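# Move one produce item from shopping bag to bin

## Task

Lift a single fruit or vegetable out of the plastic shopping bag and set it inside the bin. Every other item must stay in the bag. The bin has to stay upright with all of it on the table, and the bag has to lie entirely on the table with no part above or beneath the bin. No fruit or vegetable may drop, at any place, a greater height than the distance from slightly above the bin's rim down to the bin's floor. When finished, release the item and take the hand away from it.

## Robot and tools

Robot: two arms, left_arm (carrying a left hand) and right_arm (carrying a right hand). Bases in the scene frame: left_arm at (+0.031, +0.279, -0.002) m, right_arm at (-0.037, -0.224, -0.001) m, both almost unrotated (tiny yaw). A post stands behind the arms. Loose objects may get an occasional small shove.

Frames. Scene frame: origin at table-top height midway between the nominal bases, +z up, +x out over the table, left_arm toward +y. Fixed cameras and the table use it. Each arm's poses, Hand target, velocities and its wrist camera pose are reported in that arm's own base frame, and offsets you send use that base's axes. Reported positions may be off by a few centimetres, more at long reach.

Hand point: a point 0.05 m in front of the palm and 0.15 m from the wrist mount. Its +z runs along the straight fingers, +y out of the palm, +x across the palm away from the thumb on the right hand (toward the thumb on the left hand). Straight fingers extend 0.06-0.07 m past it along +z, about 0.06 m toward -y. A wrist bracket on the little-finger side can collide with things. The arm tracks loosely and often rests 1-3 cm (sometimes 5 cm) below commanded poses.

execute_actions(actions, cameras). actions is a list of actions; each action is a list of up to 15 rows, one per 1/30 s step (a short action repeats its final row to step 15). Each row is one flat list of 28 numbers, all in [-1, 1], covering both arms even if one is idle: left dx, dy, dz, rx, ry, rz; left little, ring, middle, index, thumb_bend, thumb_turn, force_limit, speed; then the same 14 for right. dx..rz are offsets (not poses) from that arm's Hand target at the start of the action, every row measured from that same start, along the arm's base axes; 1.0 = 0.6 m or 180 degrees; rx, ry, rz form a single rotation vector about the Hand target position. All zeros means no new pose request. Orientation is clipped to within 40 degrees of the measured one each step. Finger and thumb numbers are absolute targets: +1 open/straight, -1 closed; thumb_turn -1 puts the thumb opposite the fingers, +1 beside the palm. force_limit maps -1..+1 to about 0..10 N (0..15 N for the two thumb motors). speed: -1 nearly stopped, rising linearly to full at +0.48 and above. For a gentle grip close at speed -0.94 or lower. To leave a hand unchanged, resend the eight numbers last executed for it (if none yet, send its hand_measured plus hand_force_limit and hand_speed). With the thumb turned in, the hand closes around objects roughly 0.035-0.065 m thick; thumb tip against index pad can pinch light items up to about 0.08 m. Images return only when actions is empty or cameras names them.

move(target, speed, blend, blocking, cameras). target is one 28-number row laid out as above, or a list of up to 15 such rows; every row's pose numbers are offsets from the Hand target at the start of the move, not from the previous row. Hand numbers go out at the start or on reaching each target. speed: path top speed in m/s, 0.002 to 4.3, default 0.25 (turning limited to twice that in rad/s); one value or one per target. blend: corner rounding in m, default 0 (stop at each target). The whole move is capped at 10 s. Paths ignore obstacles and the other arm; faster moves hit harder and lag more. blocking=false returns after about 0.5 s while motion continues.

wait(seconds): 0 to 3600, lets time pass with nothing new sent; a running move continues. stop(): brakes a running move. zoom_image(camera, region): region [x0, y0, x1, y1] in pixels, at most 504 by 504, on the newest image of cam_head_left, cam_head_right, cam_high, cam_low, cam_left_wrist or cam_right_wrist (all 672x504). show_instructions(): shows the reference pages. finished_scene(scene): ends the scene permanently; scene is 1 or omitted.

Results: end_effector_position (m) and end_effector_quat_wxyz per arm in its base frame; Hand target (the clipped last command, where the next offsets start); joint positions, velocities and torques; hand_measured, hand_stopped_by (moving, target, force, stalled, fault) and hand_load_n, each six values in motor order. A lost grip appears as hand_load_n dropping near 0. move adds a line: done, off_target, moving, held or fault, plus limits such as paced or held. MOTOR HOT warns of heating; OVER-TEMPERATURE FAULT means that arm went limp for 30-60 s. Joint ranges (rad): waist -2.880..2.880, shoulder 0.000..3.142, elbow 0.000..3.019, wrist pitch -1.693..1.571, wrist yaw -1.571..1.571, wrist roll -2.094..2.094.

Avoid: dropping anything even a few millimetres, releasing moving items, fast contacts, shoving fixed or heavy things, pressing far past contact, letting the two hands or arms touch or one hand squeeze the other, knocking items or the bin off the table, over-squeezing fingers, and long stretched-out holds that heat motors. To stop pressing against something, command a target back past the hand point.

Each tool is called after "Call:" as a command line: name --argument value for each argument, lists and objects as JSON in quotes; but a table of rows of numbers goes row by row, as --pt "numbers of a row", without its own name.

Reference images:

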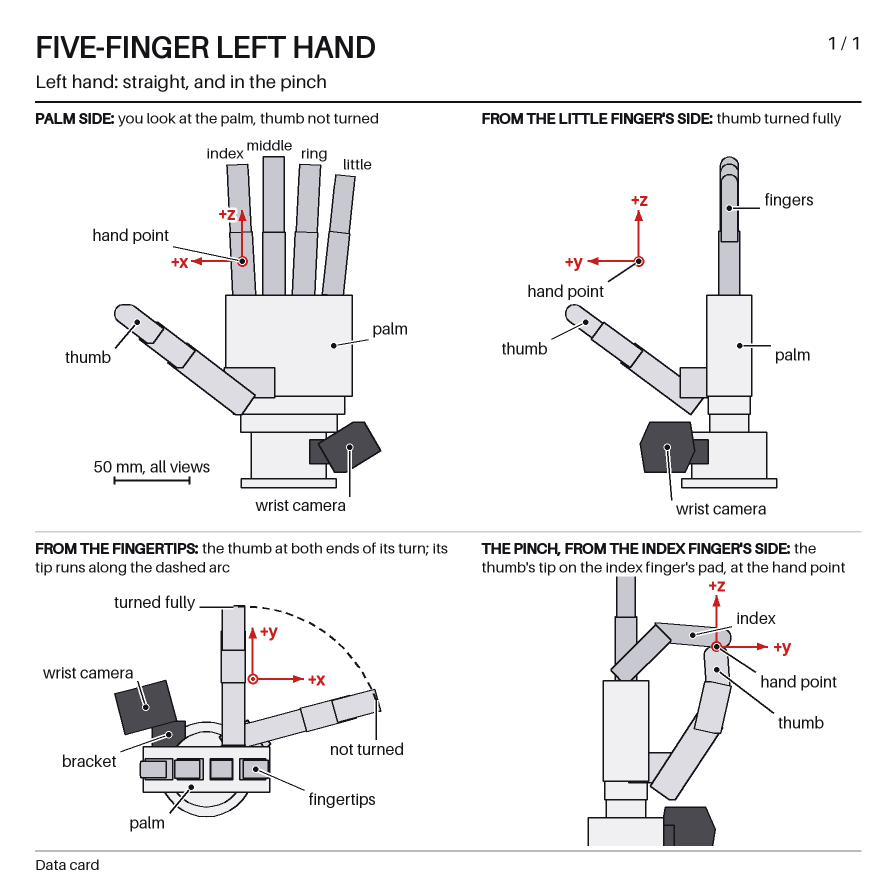

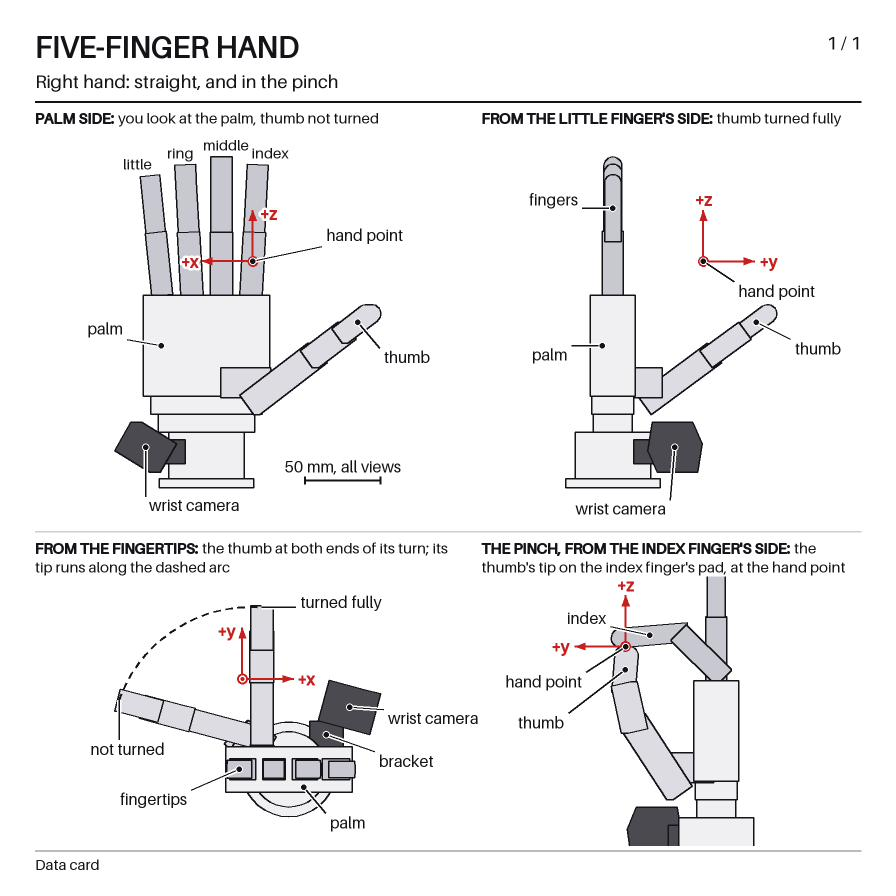

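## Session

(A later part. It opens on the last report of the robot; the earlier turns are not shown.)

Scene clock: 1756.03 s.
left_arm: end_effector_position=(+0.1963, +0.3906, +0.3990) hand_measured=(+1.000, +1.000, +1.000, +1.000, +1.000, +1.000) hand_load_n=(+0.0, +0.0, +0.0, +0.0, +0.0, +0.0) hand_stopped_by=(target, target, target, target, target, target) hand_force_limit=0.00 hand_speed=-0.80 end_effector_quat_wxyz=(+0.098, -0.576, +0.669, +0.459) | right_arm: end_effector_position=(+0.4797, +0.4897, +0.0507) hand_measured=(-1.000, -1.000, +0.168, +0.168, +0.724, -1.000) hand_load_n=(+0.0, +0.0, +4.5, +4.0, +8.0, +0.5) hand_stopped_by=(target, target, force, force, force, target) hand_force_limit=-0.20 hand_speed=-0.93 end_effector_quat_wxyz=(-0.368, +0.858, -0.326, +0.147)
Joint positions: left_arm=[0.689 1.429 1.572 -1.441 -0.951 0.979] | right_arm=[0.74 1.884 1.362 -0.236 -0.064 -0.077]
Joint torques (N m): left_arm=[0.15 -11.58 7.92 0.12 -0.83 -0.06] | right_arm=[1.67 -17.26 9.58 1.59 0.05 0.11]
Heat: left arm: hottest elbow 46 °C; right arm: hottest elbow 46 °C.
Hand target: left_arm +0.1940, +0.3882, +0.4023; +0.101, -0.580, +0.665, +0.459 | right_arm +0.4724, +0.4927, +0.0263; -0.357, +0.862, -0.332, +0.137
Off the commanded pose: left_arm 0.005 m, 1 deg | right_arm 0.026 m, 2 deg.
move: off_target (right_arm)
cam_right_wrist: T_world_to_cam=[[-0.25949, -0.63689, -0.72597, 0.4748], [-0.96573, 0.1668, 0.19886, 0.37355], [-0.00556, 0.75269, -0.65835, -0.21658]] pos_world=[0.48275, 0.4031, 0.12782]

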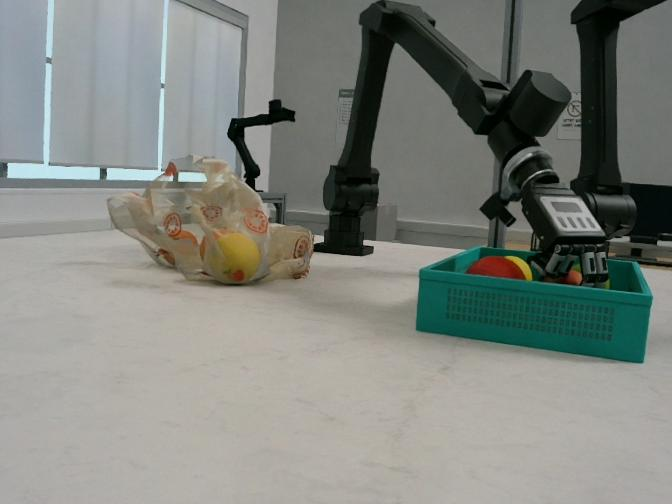

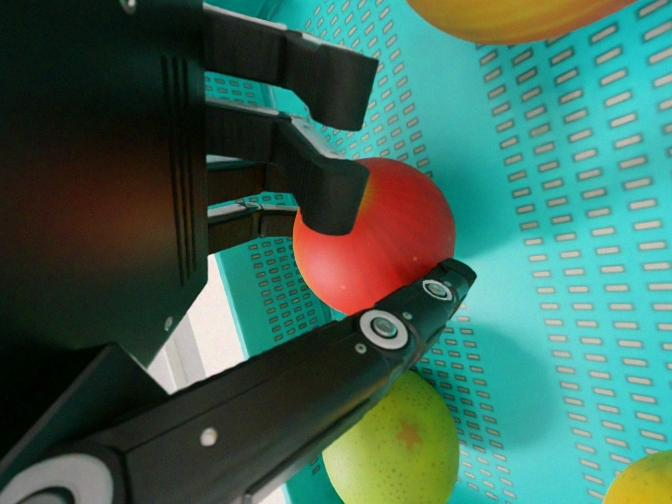

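Call:
move --target '[0,0,0,0,0,0,1,1,1,1,1,1,0,-0.8, 0.0,0.0,0.025,0,0,0,-1,-1,-0.2,-0.2,-0.1,-1,-0.2,-0.93]' --speed 0.03 --cameras '[]'

Call:
move --target '[0,0,0,0,0,0,1,1,1,1,1,1,0,-0.8, 0,0,0,0,0,0,-1,-1,0.5,0.5,1,-1,-0.2,-0.9]' --cameras '["cam_low", "cam_right_wrist", "cam_head_left"]'

Scene clock: 1775.23 s.
left_arm: end_effector_position=(+0.1963, +0.3906, +0.3990) hand_measured=(+1.000, +1.000, +1.000, +1.000, +1.000, +1.000) hand_load_n=(+0.0, +0.0, +0.0, +0.0, +0.0, +0.0) hand_stopped_by=(target, target, target, target, target, target) hand_force_limit=0.00 hand_speed=-0.80 end_effector_quat_wxyz=(+0.098, -0.576, +0.669, +0.459) | right_arm: end_effector_position=(+0.4787, +0.4889, +0.0498) hand_measured=(-1.000, -1.000, +0.168, +0.168, +0.724, -1.000) hand_load_n=(+0.0, +0.0, +4.5, +4.0, +8.0, +0.5) hand_stopped_by=(target, target, force, force, force, target) hand_force_limit=-0.20 hand_speed=-0.93 end_effector_quat_wxyz=(-0.365, +0.859, -0.327, +0.145)
Joint positions: left_arm=[0.689 1.429 1.572 -1.441 -0.951 0.979] | right_arm=[0.74 1.884 1.362 -0.242 -0.064 -0.075]
Joint torques (N m): left_arm=[0.26 -11.4 8.01 0.14 -0.82 -0.01] | right_arm=[1.61 -18.84 10.97 0.62 0.05 0.12]
Heat: left arm: hottest elbow 46 °C; right arm: hottest elbow 46 °C.
Hand target: left_arm +0.1940, +0.3882, +0.4023; +0.101, -0.580, +0.665, +0.459 | right_arm +0.4724, +0.4928, +0.0413; -0.357, +0.862, -0.332, +0.137
Off the commanded pose: left_arm 0.005 m, 1 deg | right_arm 0.011 m, 2 deg.
move: off_target (right_arm)

Scene clock: 1777.43 s.
left_arm: end_effector_position=(+0.1963, +0.3906, +0.3990) hand_measured=(+1.000, +1.000, +1.000, +1.000, +1.000, +1.000) hand_load_n=(+0.0, +0.0, +0.0, +0.0, +0.0, +0.0) hand_stopped_by=(target, target, target, target, target, target) hand_force_limit=0.00 hand_speed=-0.80 end_effector_quat_wxyz=(+0.098, -0.576, +0.669, +0.459) | right_arm: end_effector_position=(+0.4775, +0.4878, +0.0488) hand_measured=(-1.000, -1.000, +0.500, +0.500, +1.000, -1.000) hand_load_n=(+0.0, +0.0, +0.0, +0.0, +0.0, +0.0) hand_stopped_by=(target, target, target, target, target, target) hand_force_limit=-0.20 hand_speed=-0.90 end_effector_quat_wxyz=(-0.363, +0.860, -0.328, +0.144)
Joint positions: left_arm=[0.689 1.429 1.572 -1.441 -0.951 0.979] | right_arm=[0.74 1.884 1.362 -0.249 -0.064 -0.075]
Joint torques (N m): left_arm=[0.85 -11.63 7.98 0.1 -0.82 -0.02] | right_arm=[1.61 -18.78 10.96 0.84 0.04 0.11]
Heat: left arm: hottest elbow 46 °C; right arm: hottest elbow 46 °C.
Hand target: left_arm +0.1940, +0.3882, +0.4023; +0.101, -0.580, +0.665, +0.459 | right_arm +0.4725, +0.4928, +0.0413; -0.357, +0.862, -0.332, +0.137
Off the commanded pose: left_arm 0.005 m, 1 deg | right_arm 0.010 m, 1 deg.
move: done
cam_right_wrist: T_world_to_cam=[[-0.26746, -0.64217, -0.71839, 0.47769], [-0.9635, 0.16937, 0.20732, 0.36938], [-0.01146, 0.74761, -0.66403, -0.2108]] pos_world=[0.48124, 0.4018, 0.12661]
Images, in order (width x height): cam_head_left 672x504, cam_low 672x504, cam_right_wrist 672x504.

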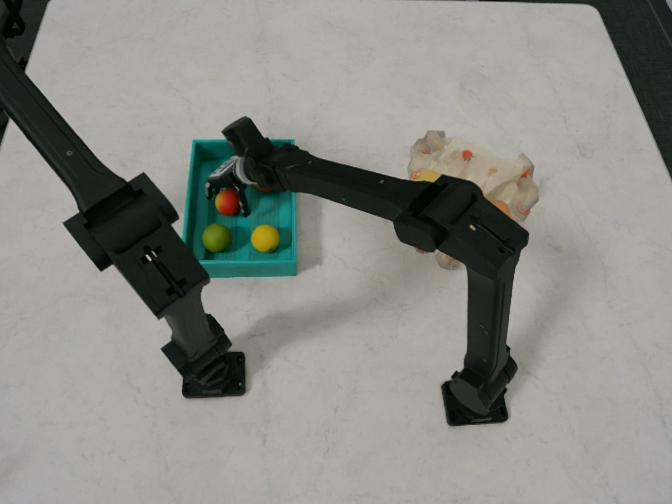

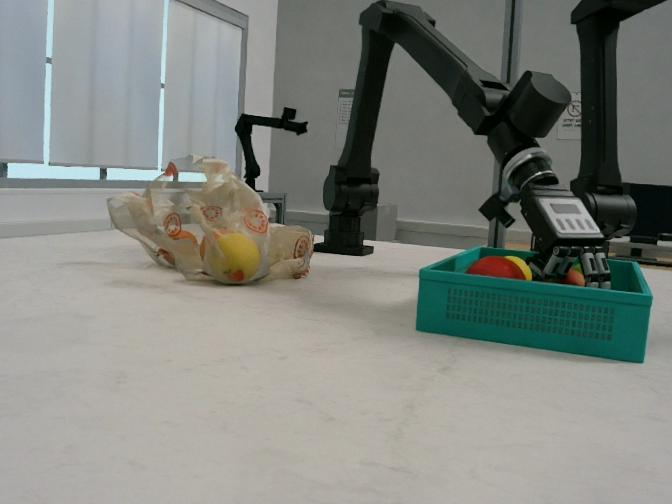

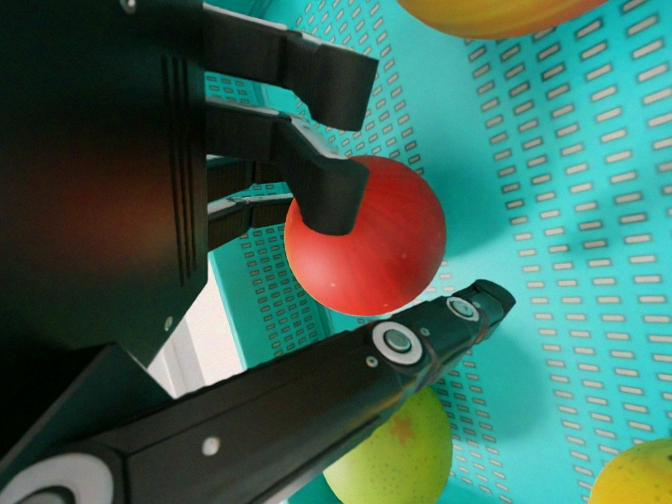

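Call:
move --pt "0 0 0 0 0 0 1 1 1 1 1 1 0 -0.8 0.012 0.006 0.03 0 0 0 -1 -1 0.6 0.6 1 -1 -0.2 -0.8" --pt "0 0 0 0 0 0 1 1 1 1 1 1 0 -0.8 0.017 0.01 0.14 0 0 0 -1 -1 0.6 0.6 1 -1 -0.2 -0.8" --speed 0.05 --blend '[0.005, 0]' --cameras '["cam_low", "cam_right_wrist", "cam_head_left"]'

Scene clock: 1797.13 s.
left_arm: end_effector_position=(+0.1963, +0.3906, +0.3990) hand_measured=(+1.000, +1.000, +1.000, +1.000, +1.000, +1.000) hand_load_n=(+0.0, +0.0, +0.0, +0.0, +0.0, +0.0) hand_stopped_by=(target, target, target, target, target, target) hand_force_limit=0.00 hand_speed=-0.80 end_effector_quat_wxyz=(+0.098, -0.576, +0.669, +0.459) | right_arm: end_effector_position=(+0.4762, +0.4866, +0.1041) hand_measured=(-1.000, -1.000, +0.600, +0.600, +1.000, -1.000) hand_load_n=(+0.0, +0.0, +0.0, +0.0, +0.0, +0.0) hand_stopped_by=(target, target, target, target, target, target) hand_force_limit=-0.20 hand_speed=-0.80 end_effector_quat_wxyz=(-0.341, +0.869, -0.332, +0.133)
Joint positions: left_arm=[0.689 1.429 1.572 -1.441 -0.951 0.979] | right_arm=[0.74 1.839 1.474 -0.458 -0.064 -0.075]
Joint torques (N m): left_arm=[0.62 -11.87 7.98 0.13 -0.86 -0.06] | right_arm=[1.32 -20.78 14.3 0.79 -0.09 0.07]
Heat: left arm: hottest elbow 46 °C; right arm: hottest elbow 47 °C.
Hand target: left_arm +0.1940, +0.3882, +0.4023; +0.101, -0.580, +0.665, +0.459 | right_arm +0.4827, +0.4987, +0.1254; -0.357, +0.862, -0.332, +0.137
Off the commanded pose: left_arm 0.005 m, 1 deg | right_arm 0.025 m, 2 deg.
move: off_target (right_arm)
cam_right_wrist: T_world_to_cam=[[-0.294, -0.66642, -0.68516, 0.53729], [-0.95509, 0.17704, 0.23762, 0.34604], [-0.03706, 0.72425, -0.68854, -0.14714]] pos_world=[0.48301, 0.40336, 0.18459]
Images, in order (width x height): cam_head_left 672x504, cam_low 672x504, cam_right_wrist 672x504.

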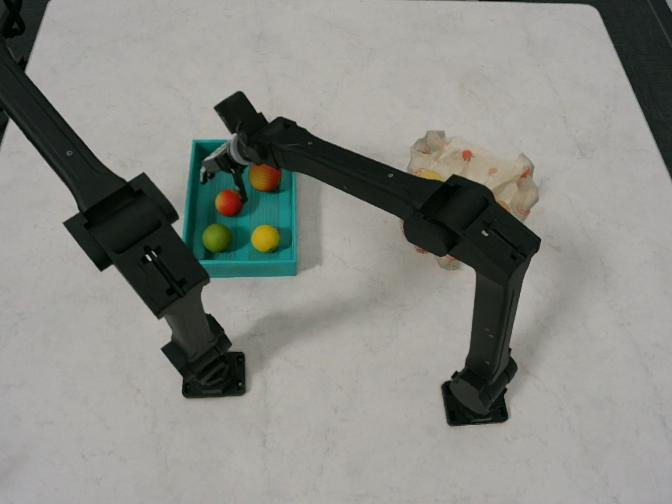

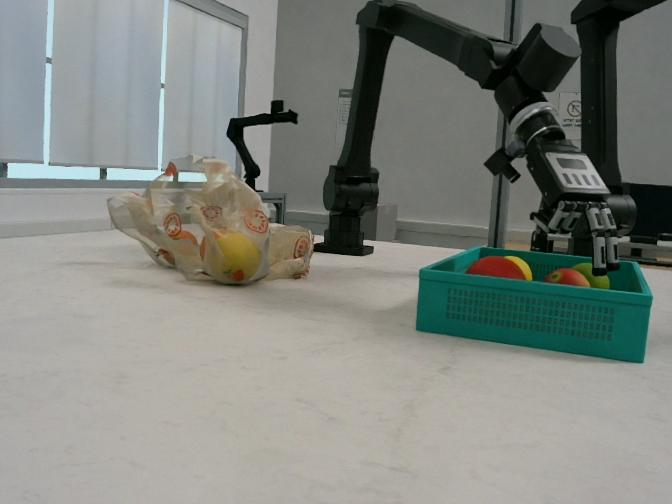

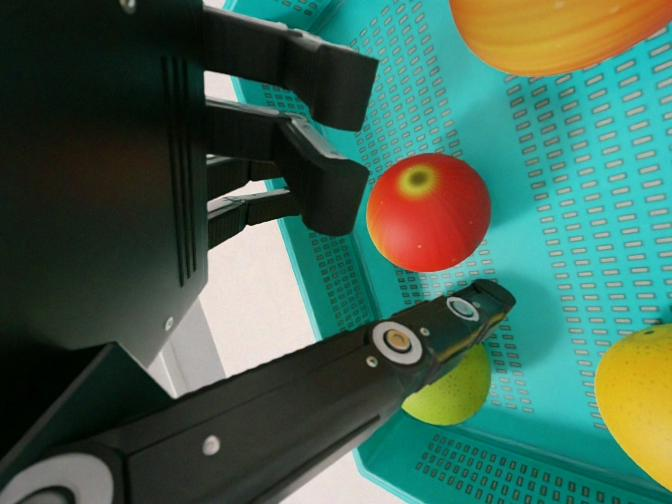

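Call:
move --pt "0 0 0 0 0 0 1 1 1 1 1 1 0 -0.8 0.0 0.0 0.2 0 0 0 -1 -1 0.6 0.6 1 -1 -0.2 -0.8" --pt "0 0 0 0 0 0 1 1 1 1 1 1 0 -0.8 -0.2 -0.5 0.22 0 0 0 -1 -1 0.6 0.6 1 -1 -0.2 -0.8" --speed '[0.08, 0.15]' --blend '[0.01, 0]' --cameras '["all"]'

Scene clock: 1809.77 s.
left_arm: end_effector_position=(+0.1963, +0.3906, +0.3990) hand_measured=(+1.000, +1.000, +1.000, +1.000, +1.000, +1.000) hand_load_n=(+0.0, +0.0, +0.0, +0.0, +0.0, +0.0) hand_stopped_by=(target, target, target, target, target, target) hand_force_limit=0.00 hand_speed=-0.80 end_effector_quat_wxyz=(+0.098, -0.576, +0.669, +0.459) | right_arm: end_effector_position=(+0.3654, +0.2015, +0.2621) hand_measured=(-1.000, -1.000, +0.600, +0.600, +1.000, -1.000) hand_load_n=(+0.0, +0.0, +0.0, +0.0, +0.0, +0.0) hand_stopped_by=(target, target, target, target, target, target) hand_force_limit=-0.20 hand_speed=-0.80 end_effector_quat_wxyz=(-0.362, +0.858, -0.336, +0.140)
Joint positions: left_arm=[0.689 1.429 1.572 -1.441 -0.951 0.979] | right_arm=[0.327 1.097 1.09 -0.833 -0.351 -0.361]
Joint torques (N m): left_arm=[0.21 -11.69 8.01 0.1 -0.89 -0.04] | right_arm=[0.62 -8.82 11.1 0.77 -0.34 -0.28]
Heat: left arm: hottest elbow 46 °C; right arm: hottest elbow 47 °C.
Hand target: left_arm +0.1940, +0.3882, +0.4023; +0.101, -0.580, +0.665, +0.459 | right_arm +0.3627, +0.1988, +0.2575; -0.357, +0.862, -0.332, +0.137
Off the commanded pose: left_arm 0.005 m, 1 deg | right_arm 0.006 m, 1 deg.
move: done
cam_left_wrist: T_world_to_cam=[[0.75181, -0.0453, -0.65782, 0.13339], [-0.20132, -0.96577, -0.16357, 0.47634], [-0.6279, 0.2554, -0.73519, 0.43677]] pos_world=[0.26986, 0.35452, 0.48677]
cam_right_wrist: T_world_to_cam=[[-0.285, -0.63452, -0.71844, 0.42193], [-0.95848, 0.18118, 0.22021, 0.25804], [-0.00956, 0.75137, -0.65981, 0.14092]] pos_world=[0.36892, 0.11509, 0.3393]

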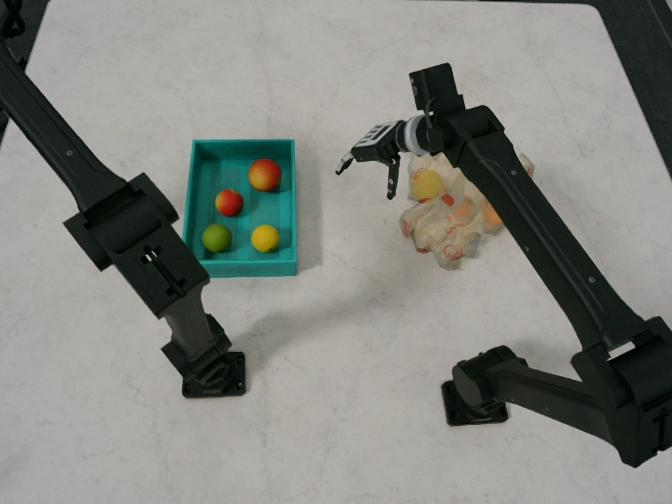

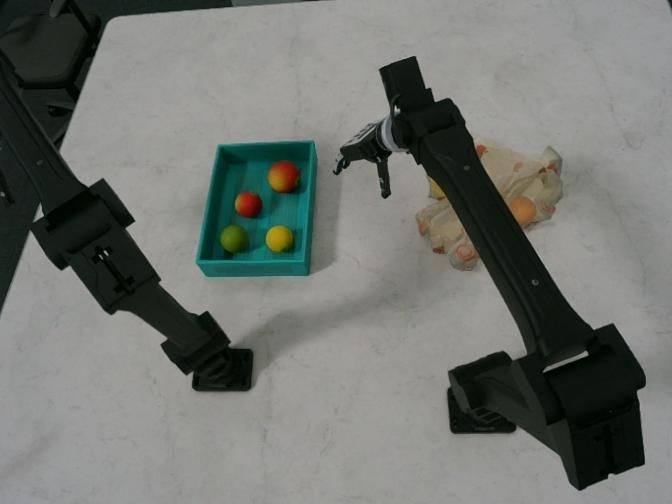

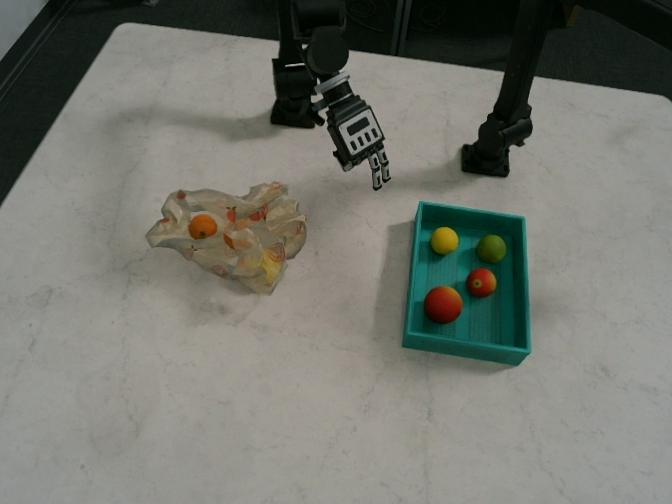

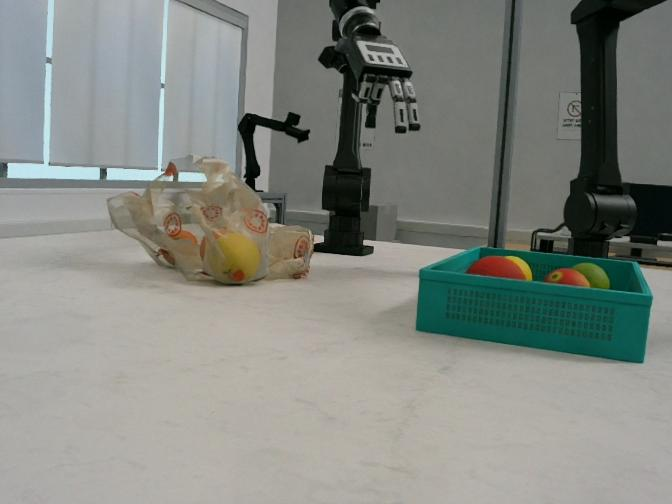

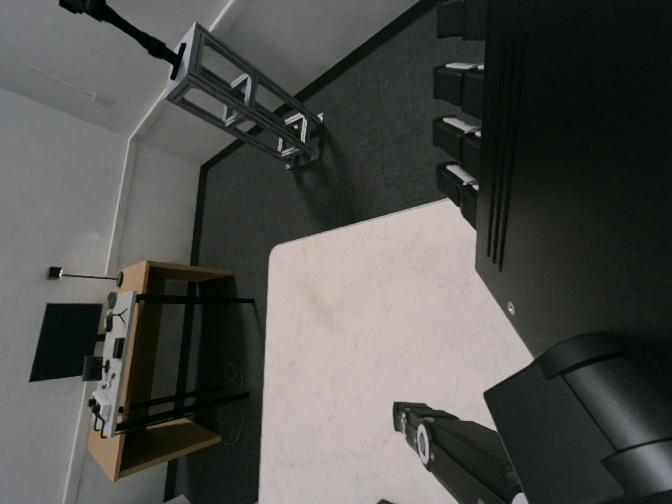

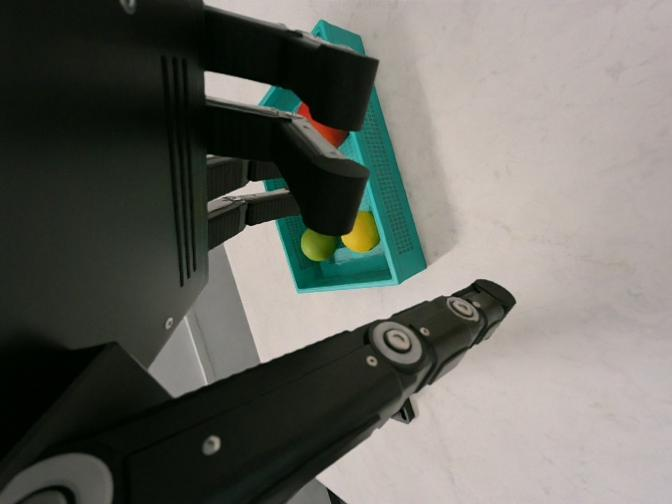

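Call:
finished_scene --scene 1

The scene is finished: the task was done.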